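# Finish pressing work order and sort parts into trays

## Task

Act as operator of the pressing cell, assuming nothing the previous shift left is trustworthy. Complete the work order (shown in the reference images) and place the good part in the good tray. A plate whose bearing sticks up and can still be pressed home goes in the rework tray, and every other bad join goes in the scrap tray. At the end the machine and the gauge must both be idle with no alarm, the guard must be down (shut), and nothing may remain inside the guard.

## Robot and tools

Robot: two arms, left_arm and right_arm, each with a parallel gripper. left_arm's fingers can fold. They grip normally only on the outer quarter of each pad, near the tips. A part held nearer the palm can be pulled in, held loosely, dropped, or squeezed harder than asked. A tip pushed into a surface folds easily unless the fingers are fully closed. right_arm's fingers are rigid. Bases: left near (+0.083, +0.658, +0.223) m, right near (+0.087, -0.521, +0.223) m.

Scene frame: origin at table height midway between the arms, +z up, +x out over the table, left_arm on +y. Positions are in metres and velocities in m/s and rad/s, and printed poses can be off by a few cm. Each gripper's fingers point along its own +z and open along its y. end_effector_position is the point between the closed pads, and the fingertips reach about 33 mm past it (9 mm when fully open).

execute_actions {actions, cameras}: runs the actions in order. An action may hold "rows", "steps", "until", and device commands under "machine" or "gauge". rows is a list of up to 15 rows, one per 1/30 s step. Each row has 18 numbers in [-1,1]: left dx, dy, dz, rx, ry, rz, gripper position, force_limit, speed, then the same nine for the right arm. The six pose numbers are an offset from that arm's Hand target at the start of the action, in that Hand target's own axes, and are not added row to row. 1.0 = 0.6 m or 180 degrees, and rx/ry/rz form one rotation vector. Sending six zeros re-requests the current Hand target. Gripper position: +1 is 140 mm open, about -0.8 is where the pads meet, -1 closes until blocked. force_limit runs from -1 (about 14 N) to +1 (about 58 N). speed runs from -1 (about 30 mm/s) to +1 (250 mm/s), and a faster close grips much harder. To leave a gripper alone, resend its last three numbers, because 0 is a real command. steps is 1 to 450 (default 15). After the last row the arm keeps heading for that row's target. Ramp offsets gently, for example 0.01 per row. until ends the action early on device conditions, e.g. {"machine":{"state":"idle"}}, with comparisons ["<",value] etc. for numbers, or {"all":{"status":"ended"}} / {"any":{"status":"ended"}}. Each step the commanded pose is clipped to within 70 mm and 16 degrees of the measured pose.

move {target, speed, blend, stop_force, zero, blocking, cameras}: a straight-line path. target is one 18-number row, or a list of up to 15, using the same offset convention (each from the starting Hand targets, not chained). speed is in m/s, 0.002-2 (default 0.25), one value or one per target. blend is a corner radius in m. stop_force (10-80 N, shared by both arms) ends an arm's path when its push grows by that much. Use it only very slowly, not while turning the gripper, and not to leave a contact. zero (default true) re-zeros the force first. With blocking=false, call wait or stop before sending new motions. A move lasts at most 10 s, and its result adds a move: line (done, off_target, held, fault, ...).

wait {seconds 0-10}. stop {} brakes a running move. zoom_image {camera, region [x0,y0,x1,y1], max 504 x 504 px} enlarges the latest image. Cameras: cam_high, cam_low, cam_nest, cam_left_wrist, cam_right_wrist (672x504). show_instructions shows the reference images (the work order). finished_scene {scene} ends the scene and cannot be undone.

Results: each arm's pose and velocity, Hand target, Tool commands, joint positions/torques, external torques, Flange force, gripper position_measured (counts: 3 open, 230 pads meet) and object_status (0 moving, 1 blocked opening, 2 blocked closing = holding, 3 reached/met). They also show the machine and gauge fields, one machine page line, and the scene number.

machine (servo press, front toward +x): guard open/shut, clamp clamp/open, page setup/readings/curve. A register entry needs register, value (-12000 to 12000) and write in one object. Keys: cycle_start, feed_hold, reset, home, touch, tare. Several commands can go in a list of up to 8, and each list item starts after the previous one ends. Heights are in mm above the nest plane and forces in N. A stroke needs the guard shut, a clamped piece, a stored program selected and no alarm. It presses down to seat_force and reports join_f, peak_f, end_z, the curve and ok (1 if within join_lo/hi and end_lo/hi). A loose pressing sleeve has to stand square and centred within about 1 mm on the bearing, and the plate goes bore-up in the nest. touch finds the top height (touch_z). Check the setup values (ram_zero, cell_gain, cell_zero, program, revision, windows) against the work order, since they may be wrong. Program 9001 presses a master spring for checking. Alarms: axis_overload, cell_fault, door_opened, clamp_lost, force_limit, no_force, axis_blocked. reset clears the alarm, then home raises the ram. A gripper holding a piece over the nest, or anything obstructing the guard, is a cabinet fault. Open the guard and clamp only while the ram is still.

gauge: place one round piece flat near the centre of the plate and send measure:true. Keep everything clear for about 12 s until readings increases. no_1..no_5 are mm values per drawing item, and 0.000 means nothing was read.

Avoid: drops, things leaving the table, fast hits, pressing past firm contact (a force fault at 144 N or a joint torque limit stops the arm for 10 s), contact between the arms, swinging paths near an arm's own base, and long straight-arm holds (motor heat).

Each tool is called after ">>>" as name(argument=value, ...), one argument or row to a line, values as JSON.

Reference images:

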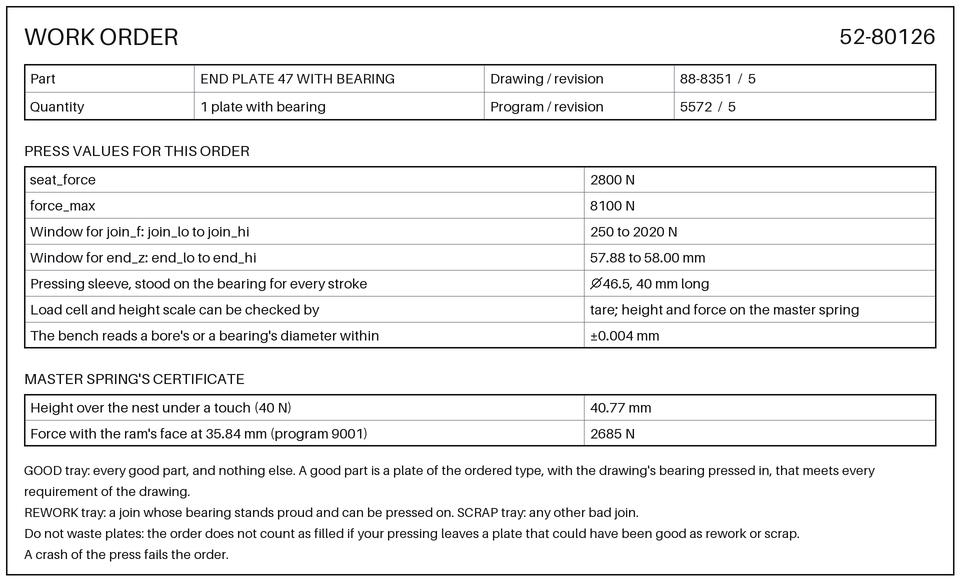

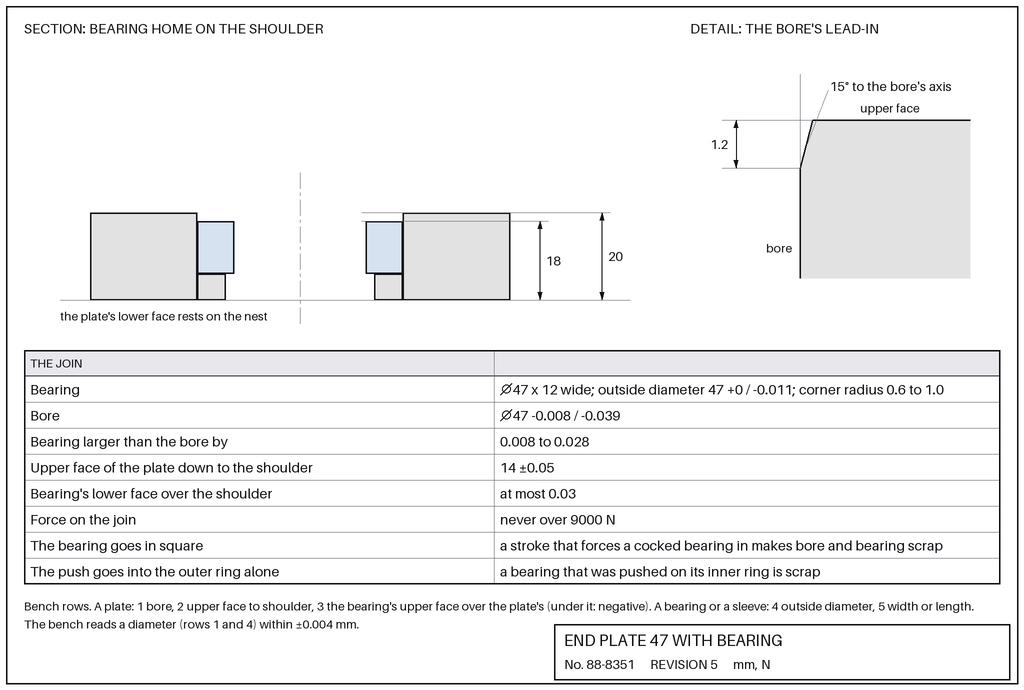

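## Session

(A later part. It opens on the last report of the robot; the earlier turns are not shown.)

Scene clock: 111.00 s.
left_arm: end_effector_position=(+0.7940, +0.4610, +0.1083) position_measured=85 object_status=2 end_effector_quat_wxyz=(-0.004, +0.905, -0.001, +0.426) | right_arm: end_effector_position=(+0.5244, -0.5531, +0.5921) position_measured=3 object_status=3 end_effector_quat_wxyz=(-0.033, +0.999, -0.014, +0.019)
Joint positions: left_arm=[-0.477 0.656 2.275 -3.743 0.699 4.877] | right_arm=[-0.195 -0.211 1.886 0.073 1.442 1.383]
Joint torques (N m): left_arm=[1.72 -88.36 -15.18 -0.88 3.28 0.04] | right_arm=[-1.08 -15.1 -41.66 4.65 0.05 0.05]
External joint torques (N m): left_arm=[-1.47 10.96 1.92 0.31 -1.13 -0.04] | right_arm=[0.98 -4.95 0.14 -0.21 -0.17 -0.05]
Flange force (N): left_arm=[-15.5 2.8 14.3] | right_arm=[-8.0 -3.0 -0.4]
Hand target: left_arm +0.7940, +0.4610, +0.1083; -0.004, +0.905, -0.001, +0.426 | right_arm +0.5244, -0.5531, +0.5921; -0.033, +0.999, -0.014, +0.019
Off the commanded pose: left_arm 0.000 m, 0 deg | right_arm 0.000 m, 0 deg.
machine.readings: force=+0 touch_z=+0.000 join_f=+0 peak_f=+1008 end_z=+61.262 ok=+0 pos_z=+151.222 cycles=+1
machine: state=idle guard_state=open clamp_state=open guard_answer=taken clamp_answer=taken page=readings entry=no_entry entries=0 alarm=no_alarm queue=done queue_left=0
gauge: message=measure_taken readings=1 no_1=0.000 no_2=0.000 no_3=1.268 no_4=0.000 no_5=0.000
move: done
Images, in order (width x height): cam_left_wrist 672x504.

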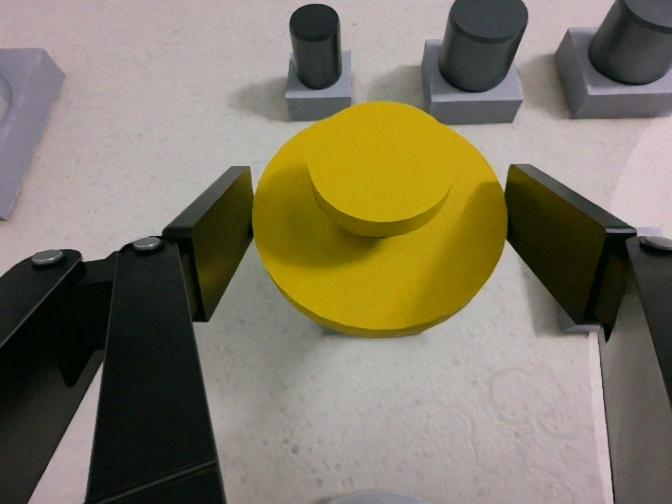

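>>> move(
  target=[
    [0.0419,0.0183,-0.2397,-0.1915,0,0.1612,-1,0,-0.8,0,0,0,0,0,0,1,1,1],
    [-0.0142,0.1017,-0.4102,-0.29,0,0.244,-1,0,-0.8,0,0,0,0,0,0,1,1,1],
    [-0.0238,0.2517,-0.4087,-0.383,0,0.3223,-1,0,-0.8,0,0,0,0,0,0,1,1,1],
  ],
  blend=[0.04,0.04,0],
  speed=[0.35,0.25,0.25],
)

Scene clock: 121.97 s.
left_arm: end_effector_position=(+0.5963, +0.3083, +0.2524) position_measured=85 object_status=2 end_effector_quat_wxyz=(+0.293, +0.641, -0.643, +0.299) | right_arm: end_effector_position=(+0.5244, -0.5531, +0.5921) position_measured=3 object_status=3 end_effector_quat_wxyz=(-0.033, +0.999, -0.014, +0.019)
Joint positions: left_arm=[-0.247 0.387 2.22 -1.354 0.851 4.01] | right_arm=[-0.195 -0.211 1.886 0.073 1.442 1.383]
Joint torques (N m): left_arm=[1.77 -67.82 -20.68 -2.17 2.29 0] | right_arm=[-1.09 -15.2 -41.8 4.67 0.03 0.03]
External joint torques (N m): left_arm=[-1.82 9.39 1.91 1.59 -0.66 0] | right_arm=[1.05 -4.66 0.38 -0.24 -0.15 -0.03]
Flange force (N): left_arm=[-9.0 -6.4 11.8] | right_arm=[-7.8 -3.2 0.0]
Hand target: left_arm +0.5963, +0.3083, +0.2524; +0.293, +0.641, -0.643, +0.299 | right_arm +0.5244, -0.5531, +0.5921; -0.033, +0.999, -0.014, +0.019
Off the commanded pose: left_arm 0.000 m, 0 deg | right_arm 0.000 m, 0 deg.
machine.readings: force=+0 touch_z=+0.000 join_f=+0 peak_f=+1008 end_z=+61.262 ok=+0 pos_z=+151.222 cycles=+1
machine: state=idle guard_state=open clamp_state=open guard_answer=taken clamp_answer=taken page=readings entry=no_entry entries=0 alarm=no_alarm queue=done queue_left=0
gauge: message=measure_taken readings=1 no_1=0.000 no_2=0.000 no_3=1.268 no_4=0.000 no_5=0.000
move: done

>>> move(
  target=[
    [-0.0151,-0.0062,0.1178,0,0,0,-1,0,-0.8,0,0,0,0,0,0,1,1,1],
    [0.236,-0.0078,0.4326,0,0,0,-1,0,-0.8,0,0,0,0,0,0,1,1,1],
  ],
  blend=[0.02,0],
  speed=[0.2,0.2],
  cameras=["cam_nest","cam_left_wrist"],
)

Scene clock: 129.50 s.
left_arm: end_effector_position=(+0.6017, +0.0190, +0.1914) position_measured=85 object_status=2 end_effector_quat_wxyz=(+0.293, +0.641, -0.643, +0.299) | right_arm: end_effector_position=(+0.5244, -0.5531, +0.5921) position_measured=3 object_status=3 end_effector_quat_wxyz=(-0.033, +0.999, -0.014, +0.019)
Joint positions: left_arm=[-0.689 0.606 1.989 -1.712 0.625 3.98] | right_arm=[-0.195 -0.211 1.886 0.073 1.442 1.383]
Joint torques (N m): left_arm=[1.96 -91.59 -22.57 -2.54 2.15 -0.09] | right_arm=[-1.34 -15.08 -41.8 4.65 0.04 0.03]
External joint torques (N m): left_arm=[-1.87 11.59 2.51 1.38 -0.56 0.09] | right_arm=[1.28 -5 0.3 -0.22 -0.15 -0.03]
Flange force (N): left_arm=[-7.7 -5.1 13.9] | right_arm=[-8.2 -3.8 -0.1]
Hand target: left_arm +0.6017, +0.0190, +0.1913; +0.293, +0.641, -0.643, +0.299 | right_arm +0.5244, -0.5531, +0.5921; -0.033, +0.999, -0.014, +0.019
Off the commanded pose: left_arm 0.000 m, 0 deg | right_arm 0.000 m, 0 deg.
machine.readings: force=+0 touch_z=+0.000 join_f=+0 peak_f=+1008 end_z=+61.262 ok=+0 pos_z=+151.222 cycles=+1
machine: state=idle guard_state=open clamp_state=open guard_answer=taken clamp_answer=taken page=readings entry=no_entry entries=0 alarm=no_alarm queue=done queue_left=0
gauge: message=measure_taken readings=1 no_1=0.000 no_2=0.000 no_3=1.268 no_4=0.000 no_5=0.000
move: done
Images, in order (width x height): cam_nest 672x504, cam_left_wrist 672x504.

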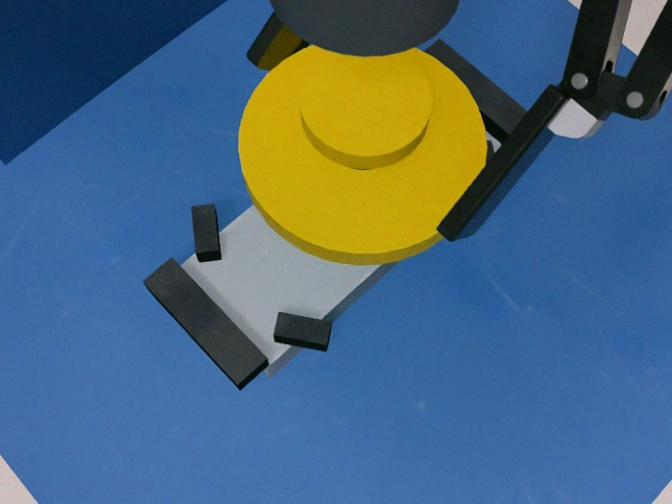

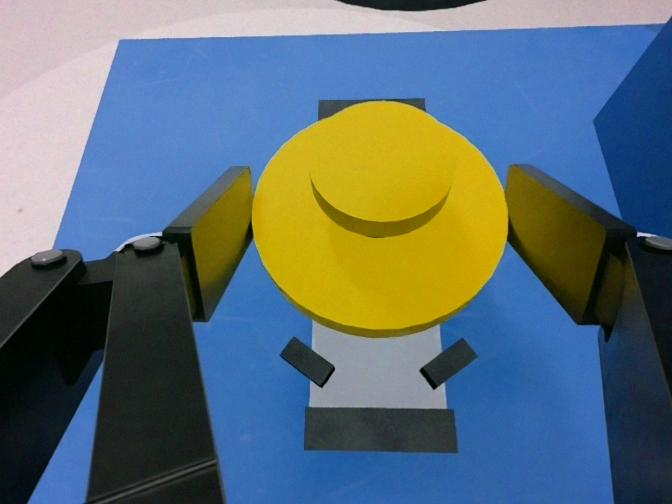

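>>> move(
  target=[
    [-0.0503,0.0013,0.0422,0,0,0,-1,0,-0.8,0,0,0,0,0,0,1,1,1],
  ],
  speed=0.1,
)

>>> move(
  target=[
    [-0.0192,0,0.0161,0,0,0,-1,0,-0.8,0,0,0,0,0,0,1,1,1],
  ],
  speed=0.012,
  stop_force=12,
  cameras=["cam_nest"],
)

Scene clock: 135.10 s.
left_arm: end_effector_position=(+0.6012, +0.0194, +0.1519) position_measured=85 object_status=2 end_effector_quat_wxyz=(+0.293, +0.641, -0.643, +0.299) | right_arm: end_effector_position=(+0.5244, -0.5531, +0.5921) position_measured=3 object_status=3 end_effector_quat_wxyz=(-0.033, +0.999, -0.014, +0.019)
Joint positions: left_arm=[-0.689 0.667 1.991 -1.796 0.637 4.084] | right_arm=[-0.195 -0.211 1.886 0.073 1.442 1.383]
Joint torques (N m): left_arm=[1.82 -94.64 -19.86 -2.58 2.43 0.01] | right_arm=[-1.28 -14.98 -41.64 4.66 0.03 0.03]
External joint torques (N m): left_arm=[-1.71 11.87 2.28 1.36 -0.7 -0.01] | right_arm=[1.13 -4.18 0.41 -0.26 -0.16 -0.04]
Flange force (N): left_arm=[-8.4 -5.3 14.1] | right_arm=[-7.0 -3.3 0.2]
Hand target: left_arm +0.6012, +0.0194, +0.1519; +0.293, +0.641, -0.643, +0.299 | right_arm +0.5244, -0.5531, +0.5921; -0.033, +0.999, -0.014, +0.019
Off the commanded pose: left_arm 0.000 m, 0 deg | right_arm 0.000 m, 0 deg.
machine.readings: force=+0 touch_z=+0.000 join_f=+0 peak_f=+1008 end_z=+61.262 ok=+0 pos_z=+151.222 cycles=+1
machine: state=idle guard_state=open clamp_state=open guard_answer=taken clamp_answer=taken page=readings entry=no_entry entries=0 alarm=no_alarm queue=done queue_left=0
gauge: message=measure_taken readings=1 no_1=0.000 no_2=0.000 no_3=1.268 no_4=0.000 no_5=0.000
move: done

Scene clock: 136.40 s.
left_arm: end_effector_position=(+0.6014, +0.0193, +0.1466) position_measured=85 object_status=2 end_effector_quat_wxyz=(+0.293, +0.641, -0.643, +0.299) | right_arm: end_effector_position=(+0.5244, -0.5531, +0.5921) position_measured=3 object_status=3 end_effector_quat_wxyz=(-0.033, +0.999, -0.014, +0.019)
Joint positions: left_arm=[-0.689 0.675 1.991 -1.808 0.639 4.098] | right_arm=[-0.195 -0.211 1.886 0.073 1.442 1.383]
Joint torques (N m): left_arm=[1.27 -77.5 -16.75 -2.13 -1.94 -0.11] | right_arm=[-1.31 -15.18 -41.66 4.65 0.05 0.02]
External joint torques (N m): left_arm=[-1.33 -5.59 -0.49 0.9 3.7 0.11] | right_arm=[1.33 -4.99 0.11 -0.21 -0.17 -0.02]
Flange force (N): left_arm=[4.6 1.4 -8.5] | right_arm=[-7.9 -3.9 -0.4]
Hand target: left_arm +0.6013, +0.0193, +0.1466; +0.293, +0.641, -0.643, +0.299 (not the last commanded pose) | right_arm +0.5244, -0.5531, +0.5921; -0.033, +0.999, -0.014, +0.019
Off the commanded pose: left_arm 0.010 m, 0 deg | right_arm 0.000 m, 0 deg.
machine.readings: force=+0 touch_z=+0.000 join_f=+0 peak_f=+1008 end_z=+61.262 ok=+0 pos_z=+151.222 cycles=+1
machine: state=idle guard_state=open clamp_state=open guard_answer=taken clamp_answer=taken page=readings entry=no_entry entries=0 alarm=no_alarm queue=done queue_left=0
gauge: message=measure_taken readings=1 no_1=0.000 no_2=0.000 no_3=1.268 no_4=0.000 no_5=0.000
move: contact (left_arm)
Images, in order (width x height): cam_nest 672x504.

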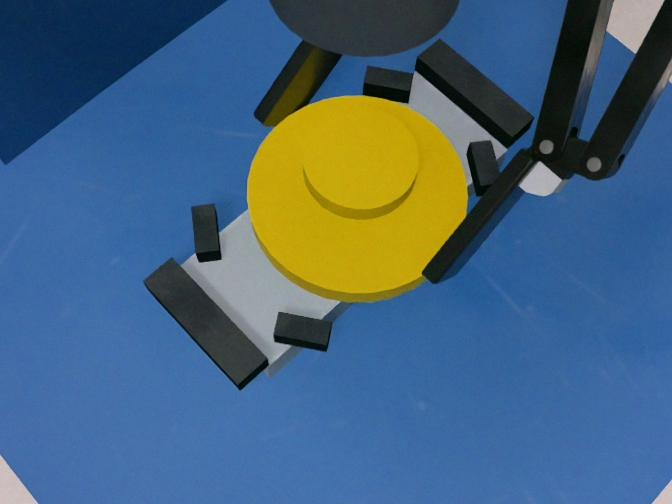

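>>> move(
  target=[
    [0.006,0,0.0058,0,0,0,-1,0,-0.8,0,0,0,0,0,0,1,1,1],
  ],
  speed=0.02,
)

>>> execute_actions(
  actions=[
    {"rows":[[0,0,0,0,0,0,0.5,0,-1,0,0,0,0,0,0,1,1,1]],"steps":40},
  ],
  cameras=["cam_nest"],
)

Scene clock: 142.00 s.
left_arm: end_effector_position=(+0.6013, +0.0144, +0.1470) position_measured=85 object_status=2 end_effector_quat_wxyz=(+0.293, +0.641, -0.643, +0.299) | right_arm: end_effector_position=(+0.5244, -0.5531, +0.5921) position_measured=3 object_status=3 end_effector_quat_wxyz=(-0.033, +0.999, -0.014, +0.019)
Joint positions: left_arm=[-0.695 0.677 1.985 -1.808 0.635 4.092] | right_arm=[-0.195 -0.211 1.886 0.073 1.442 1.383]
Joint torques (N m): left_arm=[1.74 -92.71 -19.35 -2.51 1.91 -0.04] | right_arm=[-1.55 -15.11 -41.74 4.63 0.06 0.02]
External joint torques (N m): left_arm=[-1.57 8.62 1.73 1.27 -0.16 0.04] | right_arm=[1.27 -3.85 0.51 -0.22 -0.19 -0.02]
Flange force (N): left_arm=[-5.9 -4.0 9.9] | right_arm=[-6.6 -3.6 0.5]
Hand target: left_arm +0.6013, +0.0143, +0.1471; +0.293, +0.641, -0.643, +0.299 | right_arm +0.5244, -0.5531, +0.5921; -0.033, +0.999, -0.014, +0.019
Off the commanded pose: left_arm 0.000 m, 0 deg | right_arm 0.000 m, 0 deg.
machine.readings: force=+0 touch_z=+0.000 join_f=+0 peak_f=+1008 end_z=+61.262 ok=+0 pos_z=+151.222 cycles=+1
machine: state=idle guard_state=open clamp_state=open guard_answer=taken clamp_answer=taken page=readings entry=no_entry entries=0 alarm=no_alarm queue=done queue_left=0
gauge: message=measure_taken readings=1 no_1=0.000 no_2=0.000 no_3=1.268 no_4=0.000 no_5=0.000
move: done

Scene clock: 143.53 s.
left_arm: end_effector_position=(+0.6013, +0.0143, +0.1471) position_measured=66 object_status=3 end_effector_quat_wxyz=(+0.293, +0.641, -0.643, +0.299) | right_arm: end_effector_position=(+0.5244, -0.5531, +0.5921) position_measured=3 object_status=3 end_effector_quat_wxyz=(-0.033, +0.999, -0.014, +0.019)
Joint positions: left_arm=[-0.695 0.677 1.985 -1.808 0.635 4.092] | right_arm=[-0.195 -0.211 1.886 0.073 1.442 1.383]
Joint torques (N m): left_arm=[1.66 -88.83 -16.44 -1.83 0.95 -0.03] | right_arm=[-1.13 -14.77 -41.74 4.68 0.03 0.02]
External joint torques (N m): left_arm=[-1.34 5.21 -1.08 0.61 0.78 0.03] | right_arm=[1.05 -4.8 0.3 -0.26 -0.16 -0.02]
Flange force (N): left_arm=[-2.5 -5.3 8.4] | right_arm=[-8.0 -3.3 -0.1]
Hand target: left_arm +0.6013, +0.0143, +0.1471; +0.293, +0.641, -0.643, +0.299 | right_arm +0.5244, -0.5531, +0.5921; -0.033, +0.999, -0.014, +0.019
Off the commanded pose: left_arm 0.000 m, 0 deg | right_arm 0.000 m, 0 deg.
machine.readings: force=+0 touch_z=+0.000 join_f=+0 peak_f=+1008 end_z=+61.262 ok=+0 pos_z=+151.222 cycles=+1
machine: state=idle guard_state=open clamp_state=open guard_answer=taken clamp_answer=taken page=readings entry=no_entry entries=0 alarm=no_alarm queue=done queue_left=0
gauge: message=measure_taken readings=1 no_1=0.000 no_2=0.000 no_3=1.268 no_4=0.000 no_5=0.000
Images, in order (width x height): cam_nest 672x504.

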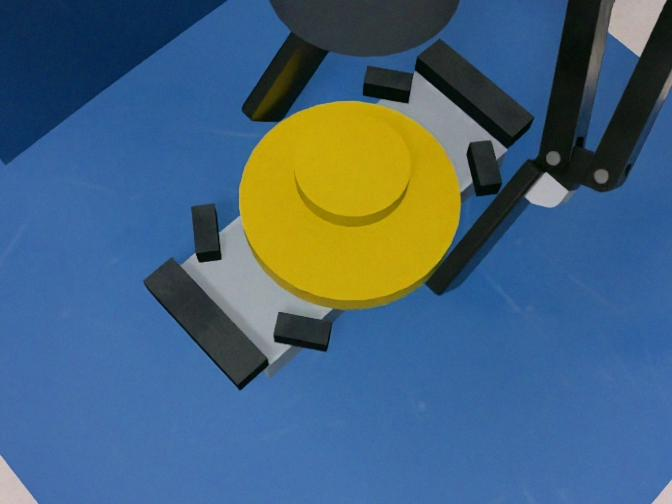

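>>> move(
  target=[
    [-0.0688,0,-0.1598,0,0,0,0.5,0,-1,0,0,0,0,0,0,1,1,1],
    [-0.2042,0,-0.3728,0,0,0,0.5,0,-1,0,0,0,0,0,0,1,1,1],
    [-0.2072,0,-0.5138,0,0,0,0.5,0,-1,0,0,0,0,0,0,1,1,1],
  ],
  blend=[0.02,0.03,0],
  speed=[0.15,0.25,0.25],
)

>>> execute_actions(
  actions=[
    {"machine":[{"clamp":"clamp"},{"guard":"shut"},{"touch":true},{"register":"program","value":9001,"write":true},{"cycle_start":true}],"steps":10},
  ],
  cameras=["cam_nest"],
)

Scene clock: 154.63 s.
left_arm: end_effector_position=(+0.6002, +0.3294, +0.2528) position_measured=66 object_status=3 end_effector_quat_wxyz=(+0.293, +0.641, -0.643, +0.299) | right_arm: end_effector_position=(+0.5244, -0.5531, +0.5921) position_measured=3 object_status=3 end_effector_quat_wxyz=(-0.033, +0.999, -0.014, +0.019)
Joint positions: left_arm=[-0.206 0.387 2.219 -1.322 0.872 4.016] | right_arm=[-0.195 -0.211 1.886 0.073 1.442 1.383]
Joint torques (N m): left_arm=[1.66 -62.82 -17.32 -1.1 0.86 -0.05] | right_arm=[-1.34 -14.87 -41.71 4.66 0.04 0.04]
External joint torques (N m): left_arm=[-1.55 4.46 -1.38 0.58 0.75 0.05] | right_arm=[1.25 -5.13 0.12 -0.22 -0.16 -0.04]
Flange force (N): left_arm=[-3.0 -7.3 5.9] | right_arm=[-8.2 -3.7 -0.5]
Hand target: left_arm +0.6003, +0.3295, +0.2528; +0.293, +0.641, -0.643, +0.299 | right_arm +0.5244, -0.5531, +0.5921; -0.033, +0.999, -0.014, +0.019
Off the commanded pose: left_arm 0.000 m, 0 deg | right_arm 0.000 m, 0 deg.
machine.readings: force=+0 touch_z=+0.000 join_f=+0 peak_f=+1008 end_z=+61.262 ok=+0 pos_z=+151.222 cycles=+1
machine: state=idle guard_state=open clamp_state=open guard_answer=taken clamp_answer=taken page=readings entry=no_entry entries=0 alarm=no_alarm queue=done queue_left=0
gauge: message=measure_taken readings=1 no_1=0.000 no_2=0.000 no_3=1.268 no_4=0.000 no_5=0.000
move: done

Scene clock: 155.17 s.
left_arm: end_effector_position=(+0.6003, +0.3295, +0.2528) position_measured=66 object_status=3 end_effector_quat_wxyz=(+0.293, +0.641, -0.643, +0.299) | right_arm: end_effector_position=(+0.5244, -0.5531, +0.5921) position_measured=3 object_status=3 end_effector_quat_wxyz=(-0.033, +0.999, -0.014, +0.019)
Joint positions: left_arm=[-0.206 0.387 2.219 -1.322 0.872 4.016] | right_arm=[-0.195 -0.211 1.886 0.073 1.442 1.383]
Joint torques (N m): left_arm=[1.59 -63.11 -17.83 -1.18 0.88 0.03] | right_arm=[-1.34 -14.84 -41.73 4.66 0.06 0.05]
External joint torques (N m): left_arm=[-1.53 4.45 -0.87 0.65 0.75 -0.03] | right_arm=[1.38 -4.88 0.34 -0.23 -0.18 -0.06]
Flange force (N): left_arm=[-3.0 -6.5 5.6] | right_arm=[-8.0 -3.9 0.0]
Hand target: left_arm +0.6003, +0.3295, +0.2528; +0.293, +0.641, -0.643, +0.299 | right_arm +0.5244, -0.5531, +0.5921; -0.033, +0.999, -0.014, +0.019
Tool commands: left_gripper/position=+0.5 left_gripper/force_limit=+0.0 left_gripper/speed=-1.0 right_gripper/position=+1.0 right_gripper/force_limit=+1.0 right_gripper/speed=+1.0
Off the commanded pose: left_arm 0.000 m, 0 deg | right_arm 0.000 m, 0 deg.
machine.readings: force=+0 touch_z=+0.000 join_f=+0 peak_f=+1008 end_z=+61.262 ok=+0 pos_z=+151.222 cycles=+1
machine: state=idle guard_state=open clamp_state=between guard_answer=taken clamp_answer=taken page=readings entry=no_entry entries=0 alarm=no_alarm queue=running queue_left=4
gauge: message=measure_taken readings=1 no_1=0.000 no_2=0.000 no_3=1.268 no_4=0.000 no_5=0.000
Images, in order (width x height): cam_nest 672x504.

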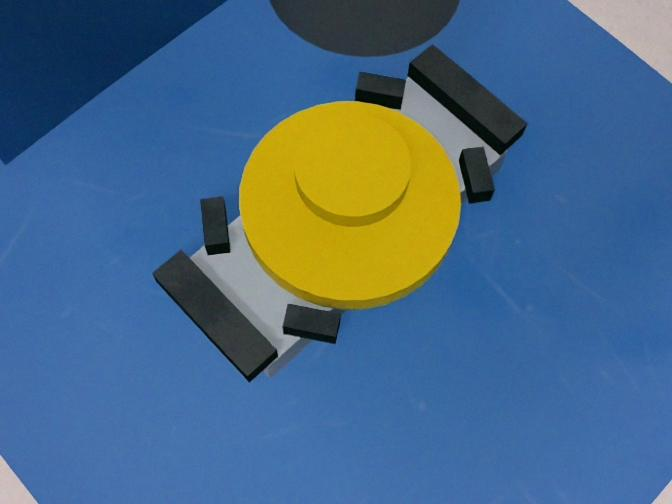

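>>> move(
  target=[
    [-0.111,-0.0333,-0.1245,0,0,0,0.48,0,-1,0,0,0,0,0,0,1,1,1],
    [-0.3423,-0.2667,-0.1925,0.3827,0.0006,-0.3223,0.48,0,-1,0,0,0,0,0,0,1,1,1],
    [-0.6203,-0.3745,-0.389,0.3827,0.0006,-0.3223,0.48,0,-1,0,0,0,0,0,0,1,1,1],
  ],
  blend=[0.04,0.04,0],
  speed=[0.3,0.4,0.25],
  cameras=["cam_left_wrist"],
)

Scene clock: 165.37 s.
left_arm: end_effector_position=(+0.8259, +0.7488, +0.1234) position_measured=68 object_status=3 end_effector_quat_wxyz=(-0.003, +0.905, -0.001, +0.426) | right_arm: end_effector_position=(+0.5244, -0.5531, +0.5921) position_measured=3 object_status=3 end_effector_quat_wxyz=(-0.033, +0.999, -0.014, +0.019)
Joint positions: left_arm=[0.118 0.624 2.282 -3.007 0.646 4.679] | right_arm=[-0.195 -0.211 1.886 0.073 1.442 1.383]
Joint torques (N m): left_arm=[2.15 -78.29 -11.01 -1.71 1.37 -0.04] | right_arm=[-1.2 -15.05 -41.67 4.69 0.04 0.01]
External joint torques (N m): left_arm=[-2.25 5.01 -0.75 0.62 0.82 0.03] | right_arm=[1.23 -4.43 0.32 -0.26 -0.16 -0.02]
Flange force (N): left_arm=[-7.1 2.5 10.0] | right_arm=[-7.3 -3.6 0.0]
Hand target: left_arm +0.8259, +0.7488, +0.1234; -0.003, +0.905, -0.001, +0.426 | right_arm +0.5244, -0.5531, +0.5921; -0.033, +0.999, -0.014, +0.019
Off the commanded pose: left_arm 0.000 m, 0 deg | right_arm 0.000 m, 0 deg.
machine.readings: force=+0 touch_z=+0.000 join_f=+0 peak_f=+1008 end_z=+61.262 ok=+0 pos_z=+70.022 cycles=+1
machine: state=busy guard_state=shut clamp_state=clamped guard_answer=taken clamp_answer=taken page=readings entry=taken entries=1 alarm=no_alarm queue=running queue_left=2
gauge: message=measure_taken readings=1 no_1=0.000 no_2=0.000 no_3=1.268 no_4=0.000 no_5=0.000
move: done
Images, in order (width x height): cam_left_wrist 672x504.

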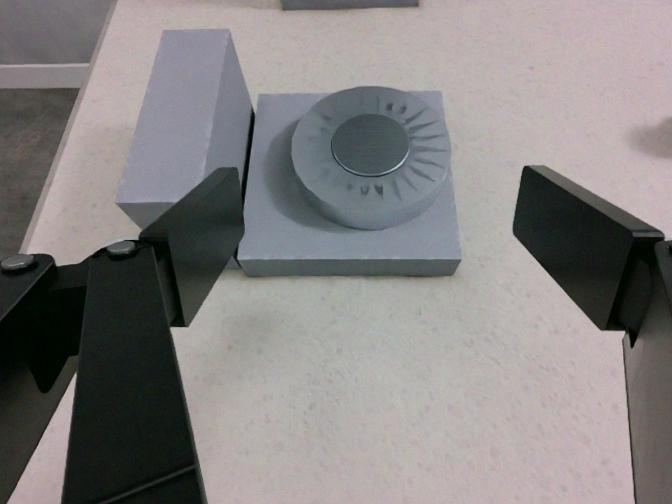

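>>> move(
  target=[
    [-0.0063,0.002,0.1719,0,0,0,0.48,0,-1,0,0,0,0,0,0,1,1,1],
  ],
  speed=0.15,
)

>>> execute_actions(
  actions=[
    {"rows":[[0,0,0,0,0,0,-1,0,-0.8,0,0,0,0,0,0,1,1,1]],"steps":60},
  ],
)

>>> move(
  target=[
    [0.0766,0,-0.0643,0,0,0,-1,0,-0.8,0,0,0,0,0,0,1,1,1],
  ],
  speed=0.08,
  cameras=["cam_left_wrist"],
)

Scene clock: 170.83 s.
left_arm: end_effector_position=(+0.9030, +0.7481, +0.0548) position_measured=68 object_status=3 end_effector_quat_wxyz=(-0.003, +0.905, -0.001, +0.426) | right_arm: end_effector_position=(+0.5244, -0.5531, +0.5921) position_measured=3 object_status=3 end_effector_quat_wxyz=(-0.033, +0.999, -0.014, +0.019)
Joint positions: left_arm=[0.102 0.793 2.119 -3.029 0.652 4.687] | right_arm=[-0.195 -0.211 1.886 0.073 1.442 1.383]
Joint torques (N m): left_arm=[1.6 -92.4 -10.8 -1.74 1.41 0] | right_arm=[-1.43 -15.07 -41.71 4.64 0.05 0.06]
External joint torques (N m): left_arm=[-1.59 6.13 -0.64 0.69 0.76 0] | right_arm=[1.31 -4.9 0.21 -0.22 -0.17 -0.06]
Flange force (N): left_arm=[-7.7 0.8 10.2] | right_arm=[-7.9 -3.8 -0.3]
Hand target: left_arm +0.9030, +0.7481, +0.0548; -0.003, +0.905, -0.001, +0.426 | right_arm +0.5244, -0.5531, +0.5921; -0.033, +0.999, -0.014, +0.019
Off the commanded pose: left_arm 0.000 m, 0 deg | right_arm 0.000 m, 0 deg.
machine.readings: force=+401 touch_z=+40.765 join_f=+0 peak_f=+1008 end_z=+61.262 ok=+0 pos_z=+40.086 cycles=+1
machine: state=running guard_state=shut clamp_state=clamped guard_answer=taken clamp_answer=taken page=readings entry=taken entries=3 alarm=no_alarm queue=running queue_left=0
gauge: message=measure_taken readings=1 no_1=0.000 no_2=0.000 no_3=1.268 no_4=0.000 no_5=0.000
move: done

Scene clock: 173.03 s.
left_arm: end_effector_position=(+0.9030, +0.7481, +0.0548) position_measured=86 object_status=2 end_effector_quat_wxyz=(-0.003, +0.905, -0.001, +0.426) | right_arm: end_effector_position=(+0.5244, -0.5531, +0.5921) position_measured=3 object_status=3 end_effector_quat_wxyz=(-0.033, +0.999, -0.014, +0.019)
Joint positions: left_arm=[0.102 0.793 2.119 -3.029 0.652 4.687] | right_arm=[-0.195 -0.211 1.886 0.073 1.442 1.383]
Joint torques (N m): left_arm=[1.24 -82.32 -9.65 -1.64 -0.94 0] | right_arm=[-1.24 -14.92 -41.63 4.67 0.06 0.01]
External joint torques (N m): left_arm=[-1.27 -4.45 -1.98 0.58 3.14 0] | right_arm=[1.31 -4.86 0.24 -0.24 -0.18 -0.02]
Flange force (N): left_arm=[0.7 1.2 -3.9] | right_arm=[-7.9 -3.9 -0.2]
Hand target: left_arm +0.9030, +0.7481, +0.0548; -0.003, +0.905, -0.001, +0.426 | right_arm +0.5244, -0.5531, +0.5921; -0.033, +0.999, -0.014, +0.019
Off the commanded pose: left_arm 0.000 m, 0 deg | right_arm 0.000 m, 0 deg.
machine.readings: force=+0 touch_z=+40.765 join_f=+0 peak_f=+1008 end_z=+61.262 ok=+0 pos_z=+136.396 cycles=+1
machine: state=running guard_state=shut clamp_state=clamped guard_answer=taken clamp_answer=taken page=readings entry=taken entries=3 alarm=no_alarm queue=running queue_left=0
gauge: message=measure_taken readings=1 no_1=0.000 no_2=0.000 no_3=1.268 no_4=0.000 no_5=0.000

Scene clock: 174.07 s.
left_arm: end_effector_position=(+0.9025, +0.7478, +0.1148) position_measured=86 object_status=2 end_effector_quat_wxyz=(-0.003, +0.905, -0.001, +0.426) | right_arm: end_effector_position=(+0.5244, -0.5531, +0.5921) position_measured=3 object_status=3 end_effector_quat_wxyz=(-0.033, +0.999, -0.014, +0.019)
Joint positions: left_arm=[0.101 0.683 2.136 -3.013 0.559 4.667] | right_arm=[-0.195 -0.211 1.886 0.073 1.442 1.383]
Joint torques (N m): left_arm=[1.57 -91.01 -16.38 -2.12 2.62 -0.04] | right_arm=[-1.46 -14.87 -41.73 4.68 0.02 0.06]
External joint torques (N m): left_arm=[-1.31 9.45 1.12 0.67 -0.44 0.04] | right_arm=[1.41 -5.29 0.24 -0.25 -0.14 -0.06]
Flange force (N): left_arm=[-9.6 0.1 13.5] | right_arm=[-8.6 -4.1 -0.3]
Hand target: left_arm +0.9025, +0.7478, +0.1148; -0.003, +0.905, -0.001, +0.426 | right_arm +0.5244, -0.5531, +0.5921; -0.033, +0.999, -0.014, +0.019
Off the commanded pose: left_arm 0.000 m, 0 deg | right_arm 0.000 m, 0 deg.
machine.readings: force=+0 touch_z=+40.765 join_f=+2523 peak_f=+2688 end_z=+35.838 ok=+0 pos_z=+151.222 cycles=+2
machine: state=done guard_state=shut clamp_state=clamped guard_answer=taken clamp_answer=taken page=readings entry=taken entries=3 alarm=no_alarm queue=done queue_left=0
gauge: message=measure_taken readings=1 no_1=0.000 no_2=0.000 no_3=1.268 no_4=0.000 no_5=0.000
move: done
Images, in order (width x height): cam_left_wrist 672x504.

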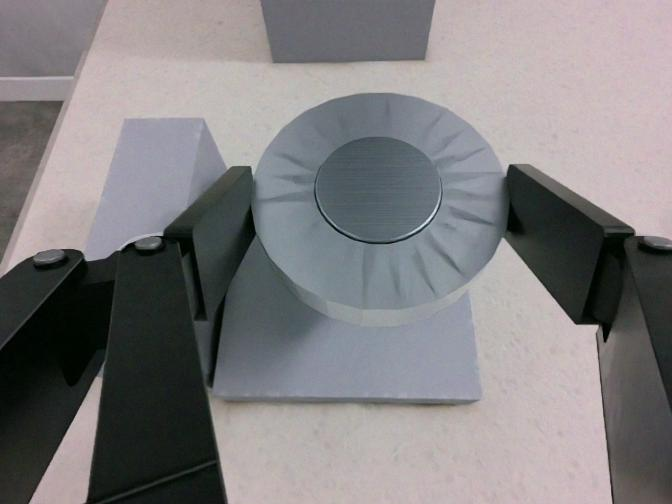

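>>> move(
  target=[
    [-0.0611,0.1463,-0.2153,0,0,0,-1,0,-0.8,0,0,0,0,0,0,1,1,1],
    [-0.1044,0.213,-0.3966,-0.1915,0,0.1612,-1,0,-0.8,0,0,0,0,0,0,1,1,1],
    [-0.1988,0.213,-0.5089,-0.383,0,0.3223,-1,0,-0.8,0,0,0,0,0,0,1,1,1],
  ],
  blend=[0.04,0.04,0],
  speed=[0.25,0.35,0.35],
  cameras=["cam_left_wrist"],
)

>>> execute_actions(
  actions=[
    {"machine":[{"register":"program","value":5572,"write":true},{"page":"setup"},{"guard":"open"},{"clamp":"open"}],"steps":5},
  ],
)

Scene clock: 189.77 s.
left_arm: end_effector_position=(+0.5913, +0.6189, +0.2165) position_measured=86 object_status=2 end_effector_quat_wxyz=(+0.294, +0.641, -0.643, +0.299) | right_arm: end_effector_position=(+0.5244, -0.5531, +0.5921) position_measured=3 object_status=3 end_effector_quat_wxyz=(-0.033, +0.999, -0.014, +0.019)
Joint positions: left_arm=[0.344 0.479 2.174 -0.944 1.096 4.202] | right_arm=[-0.195 -0.211 1.886 0.073 1.442 1.383]
Joint torques (N m): left_arm=[1.73 -71.65 -16.39 -0.93 1.96 -0.03] | right_arm=[-1.3 -15.07 -41.7 4.65 0.06 0.03]
External joint torques (N m): left_arm=[-1.8 6.72 0 1.17 -0.1 0.03] | right_arm=[1.16 -4.83 0.07 -0.2 -0.18 -0.03]
Flange force (N): left_arm=[-8.9 -6.6 6.4] | right_arm=[-7.7 -3.5 -0.4]
Hand target: left_arm +0.5913, +0.6189, +0.2165; +0.294, +0.640, -0.643, +0.299 | right_arm +0.5244, -0.5531, +0.5921; -0.033, +0.999, -0.014, +0.019
Off the commanded pose: left_arm 0.000 m, 0 deg | right_arm 0.000 m, 0 deg.
machine.readings: force=+0 touch_z=+40.765 join_f=+2523 peak_f=+2688 end_z=+35.838 ok=+0 pos_z=+151.222 cycles=+2
machine: state=done guard_state=shut clamp_state=clamped guard_answer=taken clamp_answer=taken page=readings entry=taken entries=3 alarm=no_alarm queue=done queue_left=0
gauge: message=measure_taken readings=1 no_1=0.000 no_2=0.000 no_3=1.268 no_4=0.000 no_5=0.000
move: done
Images, in order (width x height): cam_left_wrist 672x504.

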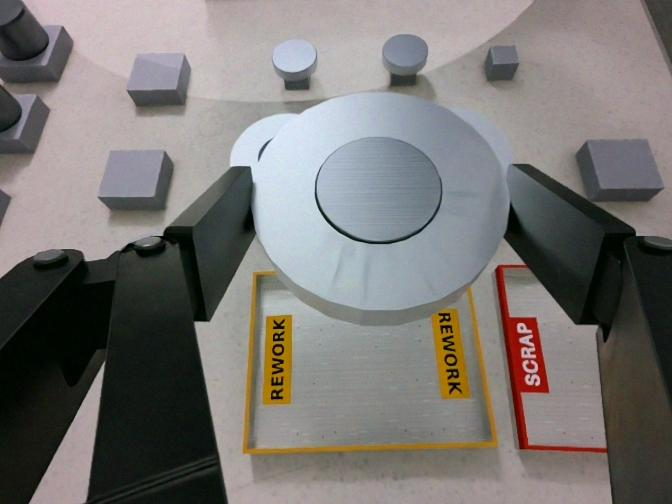

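Scene clock: 190.13 s.
left_arm: end_effector_position=(+0.5913, +0.6189, +0.2165) position_measured=86 object_status=2 end_effector_quat_wxyz=(+0.294, +0.640, -0.643, +0.299) | right_arm: end_effector_position=(+0.5244, -0.5531, +0.5921) position_measured=3 object_status=3 end_effector_quat_wxyz=(-0.033, +0.999, -0.014, +0.019)
Joint positions: left_arm=[0.344 0.479 2.174 -0.944 1.096 4.202] | right_arm=[-0.195 -0.211 1.886 0.073 1.442 1.383]
Joint torques (N m): left_arm=[1.73 -71.58 -16.18 -0.86 1.98 -0.03] | right_arm=[-1.34 -14.97 -41.78 4.64 0.04 0.04]
External joint torques (N m): left_arm=[-1.83 7.09 -0.13 1.12 -0.12 0.03] | right_arm=[1.24 -4.55 0.35 -0.22 -0.17 -0.05]
Flange force (N): left_arm=[-9.5 -7.1 6.8] | right_arm=[-7.5 -3.6 0.1]
Hand target: left_arm +0.5913, +0.6189, +0.2165; +0.294, +0.640, -0.643, +0.299 | right_arm +0.5244, -0.5531, +0.5921; -0.033, +0.999, -0.014, +0.019
Tool commands: left_gripper/position=-1.0 left_gripper/force_limit=+0.0 left_gripper/speed=-0.8 right_gripper/position=+1.0 right_gripper/force_limit=+1.0 right_gripper/speed=+1.0
Off the commanded pose: left_arm 0.000 m, 0 deg | right_arm 0.000 m, 0 deg.
machine.setup: program=+5572 ram_zero=+168.778 seat_force=+2800 force_max=+8100 join_lo=+250 join_hi=+2020 end_lo=+57.880 end_hi=+58.000 cell_gain=+1.021 cell_zero=-138 program_revision=+5 program_top=+58.000 stored1_number=+5572 stored1_revision=+5 stored2_number=+1071 stored2_revision=+3 stored3_number=+8041 stored3_revision=+6 stored4_number=+9001 stored4_revision=+1 stored5_number=+5476 stored5_revision=+2
machine: state=done guard_state=between clamp_state=clamped guard_answer=taken clamp_answer=taken page=setup entry=taken entries=4 alarm=no_alarm queue=running queue_left=1
gauge: message=measure_taken readings=1 no_1=0.000 no_2=0.000 no_3=1.268 no_4=0.000 no_5=0.000

>>> move(
  target=[
    [-0.2393,0,0.1595,0,0,0,-1,0,-0.8,0,0,0,0,0,0,1,1,1],
  ],
  speed=0.15,
)

>>> move(
  target=[
    [-0.0319,0,0.0268,0,0,0,-1,0,-0.8,0,0,0,0,0,0,1,1,1],
  ],
  speed=0.013,
  stop_force=12,
  cameras=["cam_left_wrist"],
)

>>> execute_actions(
  actions=[
    {"rows":[[0,0,0,0,0,0,0.46,0,-1,0,0,0,0,0,0,1,1,1]],"steps":36},
  ],
)

>>> move(
  target=[
    [0,0,-0.2,0,0,0,0.46,0,-1,0,0,0,0,0,0,1,1,1],
  ],
  speed=0.2,
  cameras=["cam_left_wrist"],
)

Scene clock: 200.30 s.
left_arm: end_effector_position=(+0.5929, +0.6391, +0.0452) position_measured=86 object_status=2 end_effector_quat_wxyz=(+0.294, +0.640, -0.643, +0.299) | right_arm: end_effector_position=(+0.5244, -0.5531, +0.5921) position_measured=3 object_status=3 end_effector_quat_wxyz=(-0.033, +0.999, -0.014, +0.019)
Joint positions: left_arm=[0.377 0.799 2.138 -1.063 0.952 4.489] | right_arm=[-0.195 -0.211 1.886 0.073 1.442 1.383]
Joint torques (N m): left_arm=[1.79 -87.28 -4.22 -0.79 2.28 -0.04] | right_arm=[-1.44 -15.13 -41.69 4.67 0.04 0.06]
External joint torques (N m): left_arm=[-1.89 7.83 -0.1 0.81 -0.19 0.04] | right_arm=[1.43 -4.42 0.3 -0.24 -0.16 -0.06]
Flange force (N): left_arm=[-10.6 -4.1 9.5] | right_arm=[-7.2 -4.0 0.0]
Hand target: left_arm +0.5929, +0.6391, +0.0452; +0.294, +0.640, -0.643, +0.299 | right_arm +0.5244, -0.5531, +0.5921; -0.033, +0.999, -0.014, +0.019
Off the commanded pose: left_arm 0.000 m, 0 deg | right_arm 0.000 m, 0 deg.
machine.setup: program=+5572 ram_zero=+168.778 seat_force=+2800 force_max=+8100 join_lo=+250 join_hi=+2020 end_lo=+57.880 end_hi=+58.000 cell_gain=+1.021 cell_zero=-138 program_revision=+5 program_top=+58.000 stored1_number=+5572 stored1_revision=+5 stored2_number=+1071 stored2_revision=+3 stored3_number=+8041 stored3_revision=+6 stored4_number=+9001 stored4_revision=+1 stored5_number=+5476 stored5_revision=+2
machine: state=idle guard_state=open clamp_state=open guard_answer=taken clamp_answer=taken page=setup entry=taken entries=4 alarm=no_alarm queue=done queue_left=0
gauge: message=measure_taken readings=1 no_1=0.000 no_2=0.000 no_3=1.268 no_4=0.000 no_5=0.000
move: done

Scene clock: 201.87 s.
left_arm: end_effector_position=(+0.5931, +0.6392, +0.0320) position_measured=86 object_status=2 end_effector_quat_wxyz=(+0.294, +0.640, -0.643, +0.300) | right_arm: end_effector_position=(+0.5244, -0.5531, +0.5921) position_measured=3 object_status=3 end_effector_quat_wxyz=(-0.033, +0.999, -0.014, +0.019)
Joint positions: left_arm=[0.377 0.824 2.132 -1.075 0.943 4.51] | right_arm=[-0.195 -0.211 1.886 0.073 1.442 1.383]
Joint torques (N m): left_arm=[1.2 -77.6 -5.6 -0.56 -4.31 0.7] | right_arm=[-1.17 -14.8 -41.66 4.65 0.07 0.04]
External joint torques (N m): left_arm=[-1.44 -3.16 2.16 0.57 6.42 -0.7] | right_arm=[1.19 -5.21 0.17 -0.21 -0.19 -0.05]
Flange force (N): left_arm=[9.4 -1.2 -8.8] | right_arm=[-8.4 -3.6 -0.4]
Hand target: left_arm +0.5931, +0.6392, +0.0320; +0.294, +0.640, -0.643, +0.300 (not the last commanded pose) | right_arm +0.5244, -0.5531, +0.5921; -0.033, +0.999, -0.014, +0.019
Off the commanded pose: left_arm 0.012 m, 0 deg | right_arm 0.000 m, 0 deg.
machine.setup: program=+5572 ram_zero=+168.778 seat_force=+2800 force_max=+8100 join_lo=+250 join_hi=+2020 end_lo=+57.880 end_hi=+58.000 cell_gain=+1.021 cell_zero=-138 program_revision=+5 program_top=+58.000 stored1_number=+5572 stored1_revision=+5 stored2_number=+1071 stored2_revision=+3 stored3_number=+8041 stored3_revision=+6 stored4_number=+9001 stored4_revision=+1 stored5_number=+5476 stored5_revision=+2
machine: state=idle guard_state=open clamp_state=open guard_answer=taken clamp_answer=taken page=setup entry=taken entries=4 alarm=no_alarm queue=done queue_left=0
gauge: message=measure_taken readings=1 no_1=0.000 no_2=0.000 no_3=1.268 no_4=0.000 no_5=0.000
move: contact (left_arm)
Images, in order (width x height): cam_left_wrist 672x504.

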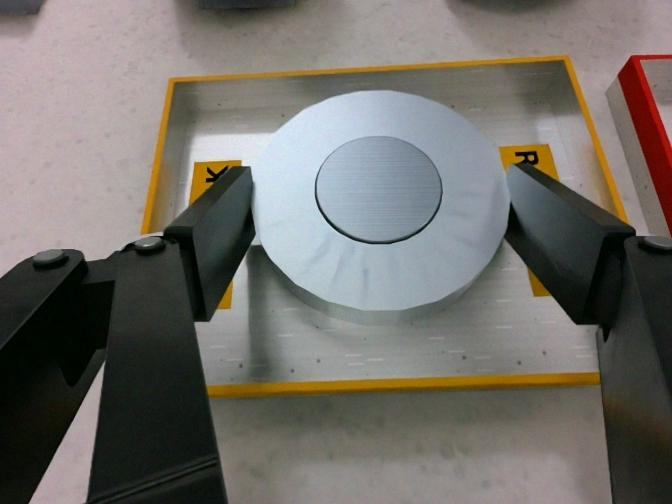

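Scene clock: 203.27 s.
left_arm: end_effector_position=(+0.5931, +0.6392, +0.0320) position_measured=71 object_status=3 end_effector_quat_wxyz=(+0.294, +0.640, -0.643, +0.300) | right_arm: end_effector_position=(+0.5244, -0.5531, +0.5921) position_measured=3 object_status=3 end_effector_quat_wxyz=(-0.033, +0.999, -0.014, +0.019)
Joint positions: left_arm=[0.377 0.824 2.132 -1.075 0.943 4.51] | right_arm=[-0.195 -0.211 1.886 0.073 1.442 1.383]
Joint torques (N m): left_arm=[1.29 -86.3 -3.41 -0.65 1.38 0.05] | right_arm=[-1.48 -15.04 -41.74 4.66 0.04 0.03]
External joint torques (N m): left_arm=[-1.35 5.29 -0.01 0.66 0.73 -0.05] | right_arm=[1.38 -5.34 0.07 -0.21 -0.15 -0.04]
Flange force (N): left_arm=[-6.9 -3.2 5.5] | right_arm=[-8.4 -4.1 -0.6]
Hand target: left_arm +0.5931, +0.6392, +0.0320; +0.294, +0.640, -0.643, +0.300 | right_arm +0.5244, -0.5531, +0.5921; -0.033, +0.999, -0.014, +0.019
Off the commanded pose: left_arm 0.000 m, 0 deg | right_arm 0.000 m, 0 deg.
machine.setup: program=+5572 ram_zero=+168.778 seat_force=+2800 force_max=+8100 join_lo=+250 join_hi=+2020 end_lo=+57.880 end_hi=+58.000 cell_gain=+1.021 cell_zero=-138 program_revision=+5 program_top=+58.000 stored1_number=+5572 stored1_revision=+5 stored2_number=+1071 stored2_revision=+3 stored3_number=+8041 stored3_revision=+6 stored4_number=+9001 stored4_revision=+1 stored5_number=+5476 stored5_revision=+2
machine: state=idle guard_state=open clamp_state=open guard_answer=taken clamp_answer=taken page=setup entry=taken entries=4 alarm=no_alarm queue=done queue_left=0
gauge: message=measure_taken readings=1 no_1=0.000 no_2=0.000 no_3=1.268 no_4=0.000 no_5=0.000

Scene clock: 204.20 s.
left_arm: end_effector_position=(+0.5924, +0.7305, +0.1098) position_measured=71 object_status=3 end_effector_quat_wxyz=(+0.294, +0.640, -0.643, +0.300) | right_arm: end_effector_position=(+0.5244, -0.5531, +0.5921) position_measured=3 object_status=3 end_effector_quat_wxyz=(-0.033, +0.999, -0.014, +0.019)
Joint positions: left_arm=[0.52 0.706 2.071 -0.858 1.077 4.362] | right_arm=[-0.195 -0.211 1.886 0.073 1.442 1.383]
Joint torques (N m): left_arm=[1.35 -84.74 -10.32 -0.18 1.21 0.04] | right_arm=[-1.28 -15.04 -41.76 4.65 0.04 0.03]
External joint torques (N m): left_arm=[-1.79 5.4 -0.84 0.52 0.81 -0.04] | right_arm=[1.28 -4.36 0.5 -0.23 -0.16 -0.03]
Flange force (N): left_arm=[-7.4 -6.1 4.1] | right_arm=[-7.4 -3.7 0.3]
Hand target: left_arm +0.5924, +0.7305, +0.1098; +0.294, +0.640, -0.643, +0.300 | right_arm +0.5244, -0.5531, +0.5921; -0.033, +0.999, -0.014, +0.019
Off the commanded pose: left_arm 0.000 m, 0 deg | right_arm 0.000 m, 0 deg.
machine.setup: program=+5572 ram_zero=+168.778 seat_force=+2800 force_max=+8100 join_lo=+250 join_hi=+2020 end_lo=+57.880 end_hi=+58.000 cell_gain=+1.021 cell_zero=-138 program_revision=+5 program_top=+58.000 stored1_number=+5572 stored1_revision=+5 stored2_number=+1071 stored2_revision=+3 stored3_number=+8041 stored3_revision=+6 stored4_number=+9001 stored4_revision=+1 stored5_number=+5476 stored5_revision=+2
machine: state=idle guard_state=open clamp_state=open guard_answer=taken clamp_answer=taken page=setup entry=taken entries=4 alarm=no_alarm queue=done queue_left=0
gauge: message=measure_taken readings=1 no_1=0.000 no_2=0.000 no_3=1.268 no_4=0.000 no_5=0.000
move: done
Images, in order (width x height): cam_left_wrist 672x504.

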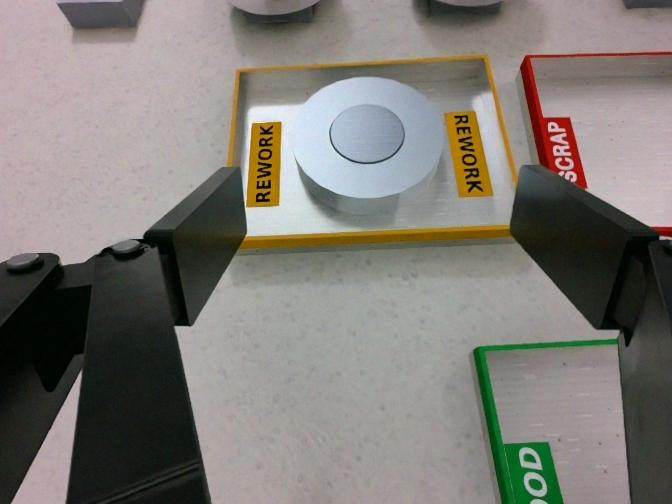

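>>> move(
  target=[
    [0.3725,-0.0027,0.0803,0,0,0,0.5,0,-1,0,0,0,0,0,0,1,1,1],
    [0.6297,-0.0077,0.3867,0,0,0,0.5,0,-1,0,0,0,0,0,0,1,1,1],
    [0.6193,-0.0135,0.504,0,0,0,0.5,0,-1,0,0,0,0,0,0,1,1,1],
    [0.8788,-0.0148,0.8208,0,0,0,0.5,0,-1,0,0,0,0,0,0,1,1,1],
  ],
  blend=[0.04,0.03,0.02,0],
  speed=[0.3,0.3,0.2,0.2],
  cameras=["cam_left_wrist","cam_nest"],
)

Scene clock: 218.60 s.
left_arm: end_effector_position=(+0.6003, +0.0137, +0.1922) position_measured=66 object_status=3 end_effector_quat_wxyz=(+0.294, +0.641, -0.643, +0.300) end_effector_velocity=(+0.000, +0.000, +0.000) end_effector_angular_velocity=(+0.002, -0.003, -0.004) | right_arm: end_effector_position=(+0.5244, -0.5531, +0.5921) position_measured=3 object_status=3 end_effector_quat_wxyz=(-0.033, +0.999, -0.014, +0.019)
Joint positions: left_arm=[-0.696 0.608 1.985 -1.718 0.623 3.98] | right_arm=[-0.195 -0.211 1.886 0.073 1.442 1.383]
Joint velocities: left_arm=[0 0 -0.001 0.005 -0.001 -0.001] | right_arm=[within noise]
Joint torques (N m): left_arm=[1.46 -85.77 -19.29 -1.56 0.87 -0.01] | right_arm=[-1.52 -14.98 -41.6 4.69 0.06 0.03]
External joint torques (N m): left_arm=[-1.37 5.69 -0.76 0.38 0.71 0.01] | right_arm=[1.54 -4.97 0.09 -0.25 -0.18 -0.04]
Flange force (N): left_arm=[-2.7 -5.1 9.0] | right_arm=[-7.8 -4.4 -0.4]
Hand target: left_arm +0.6003, +0.0138, +0.1922; +0.294, +0.640, -0.643, +0.300 | right_arm +0.5244, -0.5531, +0.5921; -0.033, +0.999, -0.014, +0.019
Off the commanded pose: left_arm 0.000 m, 0 deg | right_arm 0.000 m, 0 deg.
machine.setup: program=+5572 ram_zero=+168.778 seat_force=+2800 force_max=+8100 join_lo=+250 join_hi=+2020 end_lo=+57.880 end_hi=+58.000 cell_gain=+1.021 cell_zero=-138 program_revision=+5 program_top=+58.000 stored1_number=+5572 stored1_revision=+5 stored2_number=+1071 stored2_revision=+3 stored3_number=+8041 stored3_revision=+6 stored4_number=+9001 stored4_revision=+1 stored5_number=+5476 stored5_revision=+2
machine: state=idle guard_state=open clamp_state=open guard_answer=taken clamp_answer=taken page=setup entry=taken entries=4 alarm=no_alarm queue=done queue_left=0
gauge: message=measure_taken readings=1 no_1=0.000 no_2=0.000 no_3=1.268 no_4=0.000 no_5=0.000
move: done
Images, in order (width x height): cam_nest 672x504, cam_left_wrist 672x504.

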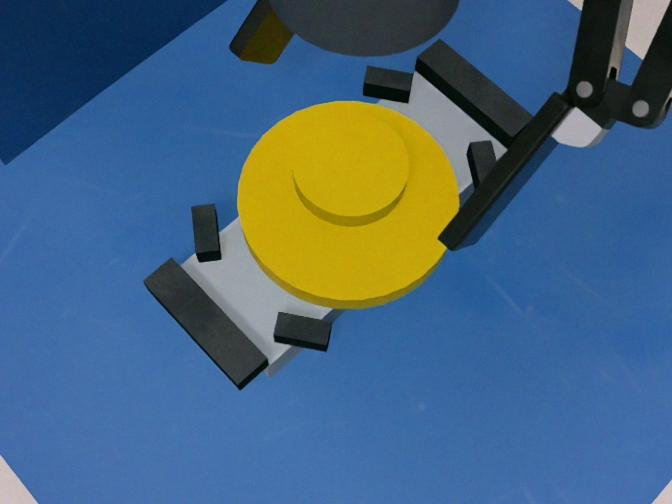

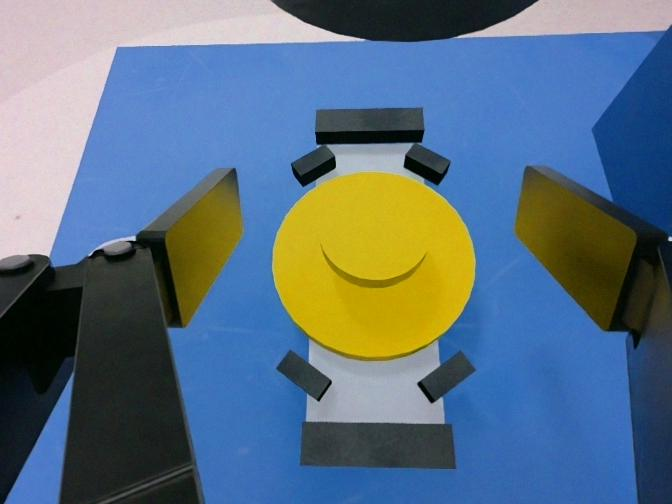

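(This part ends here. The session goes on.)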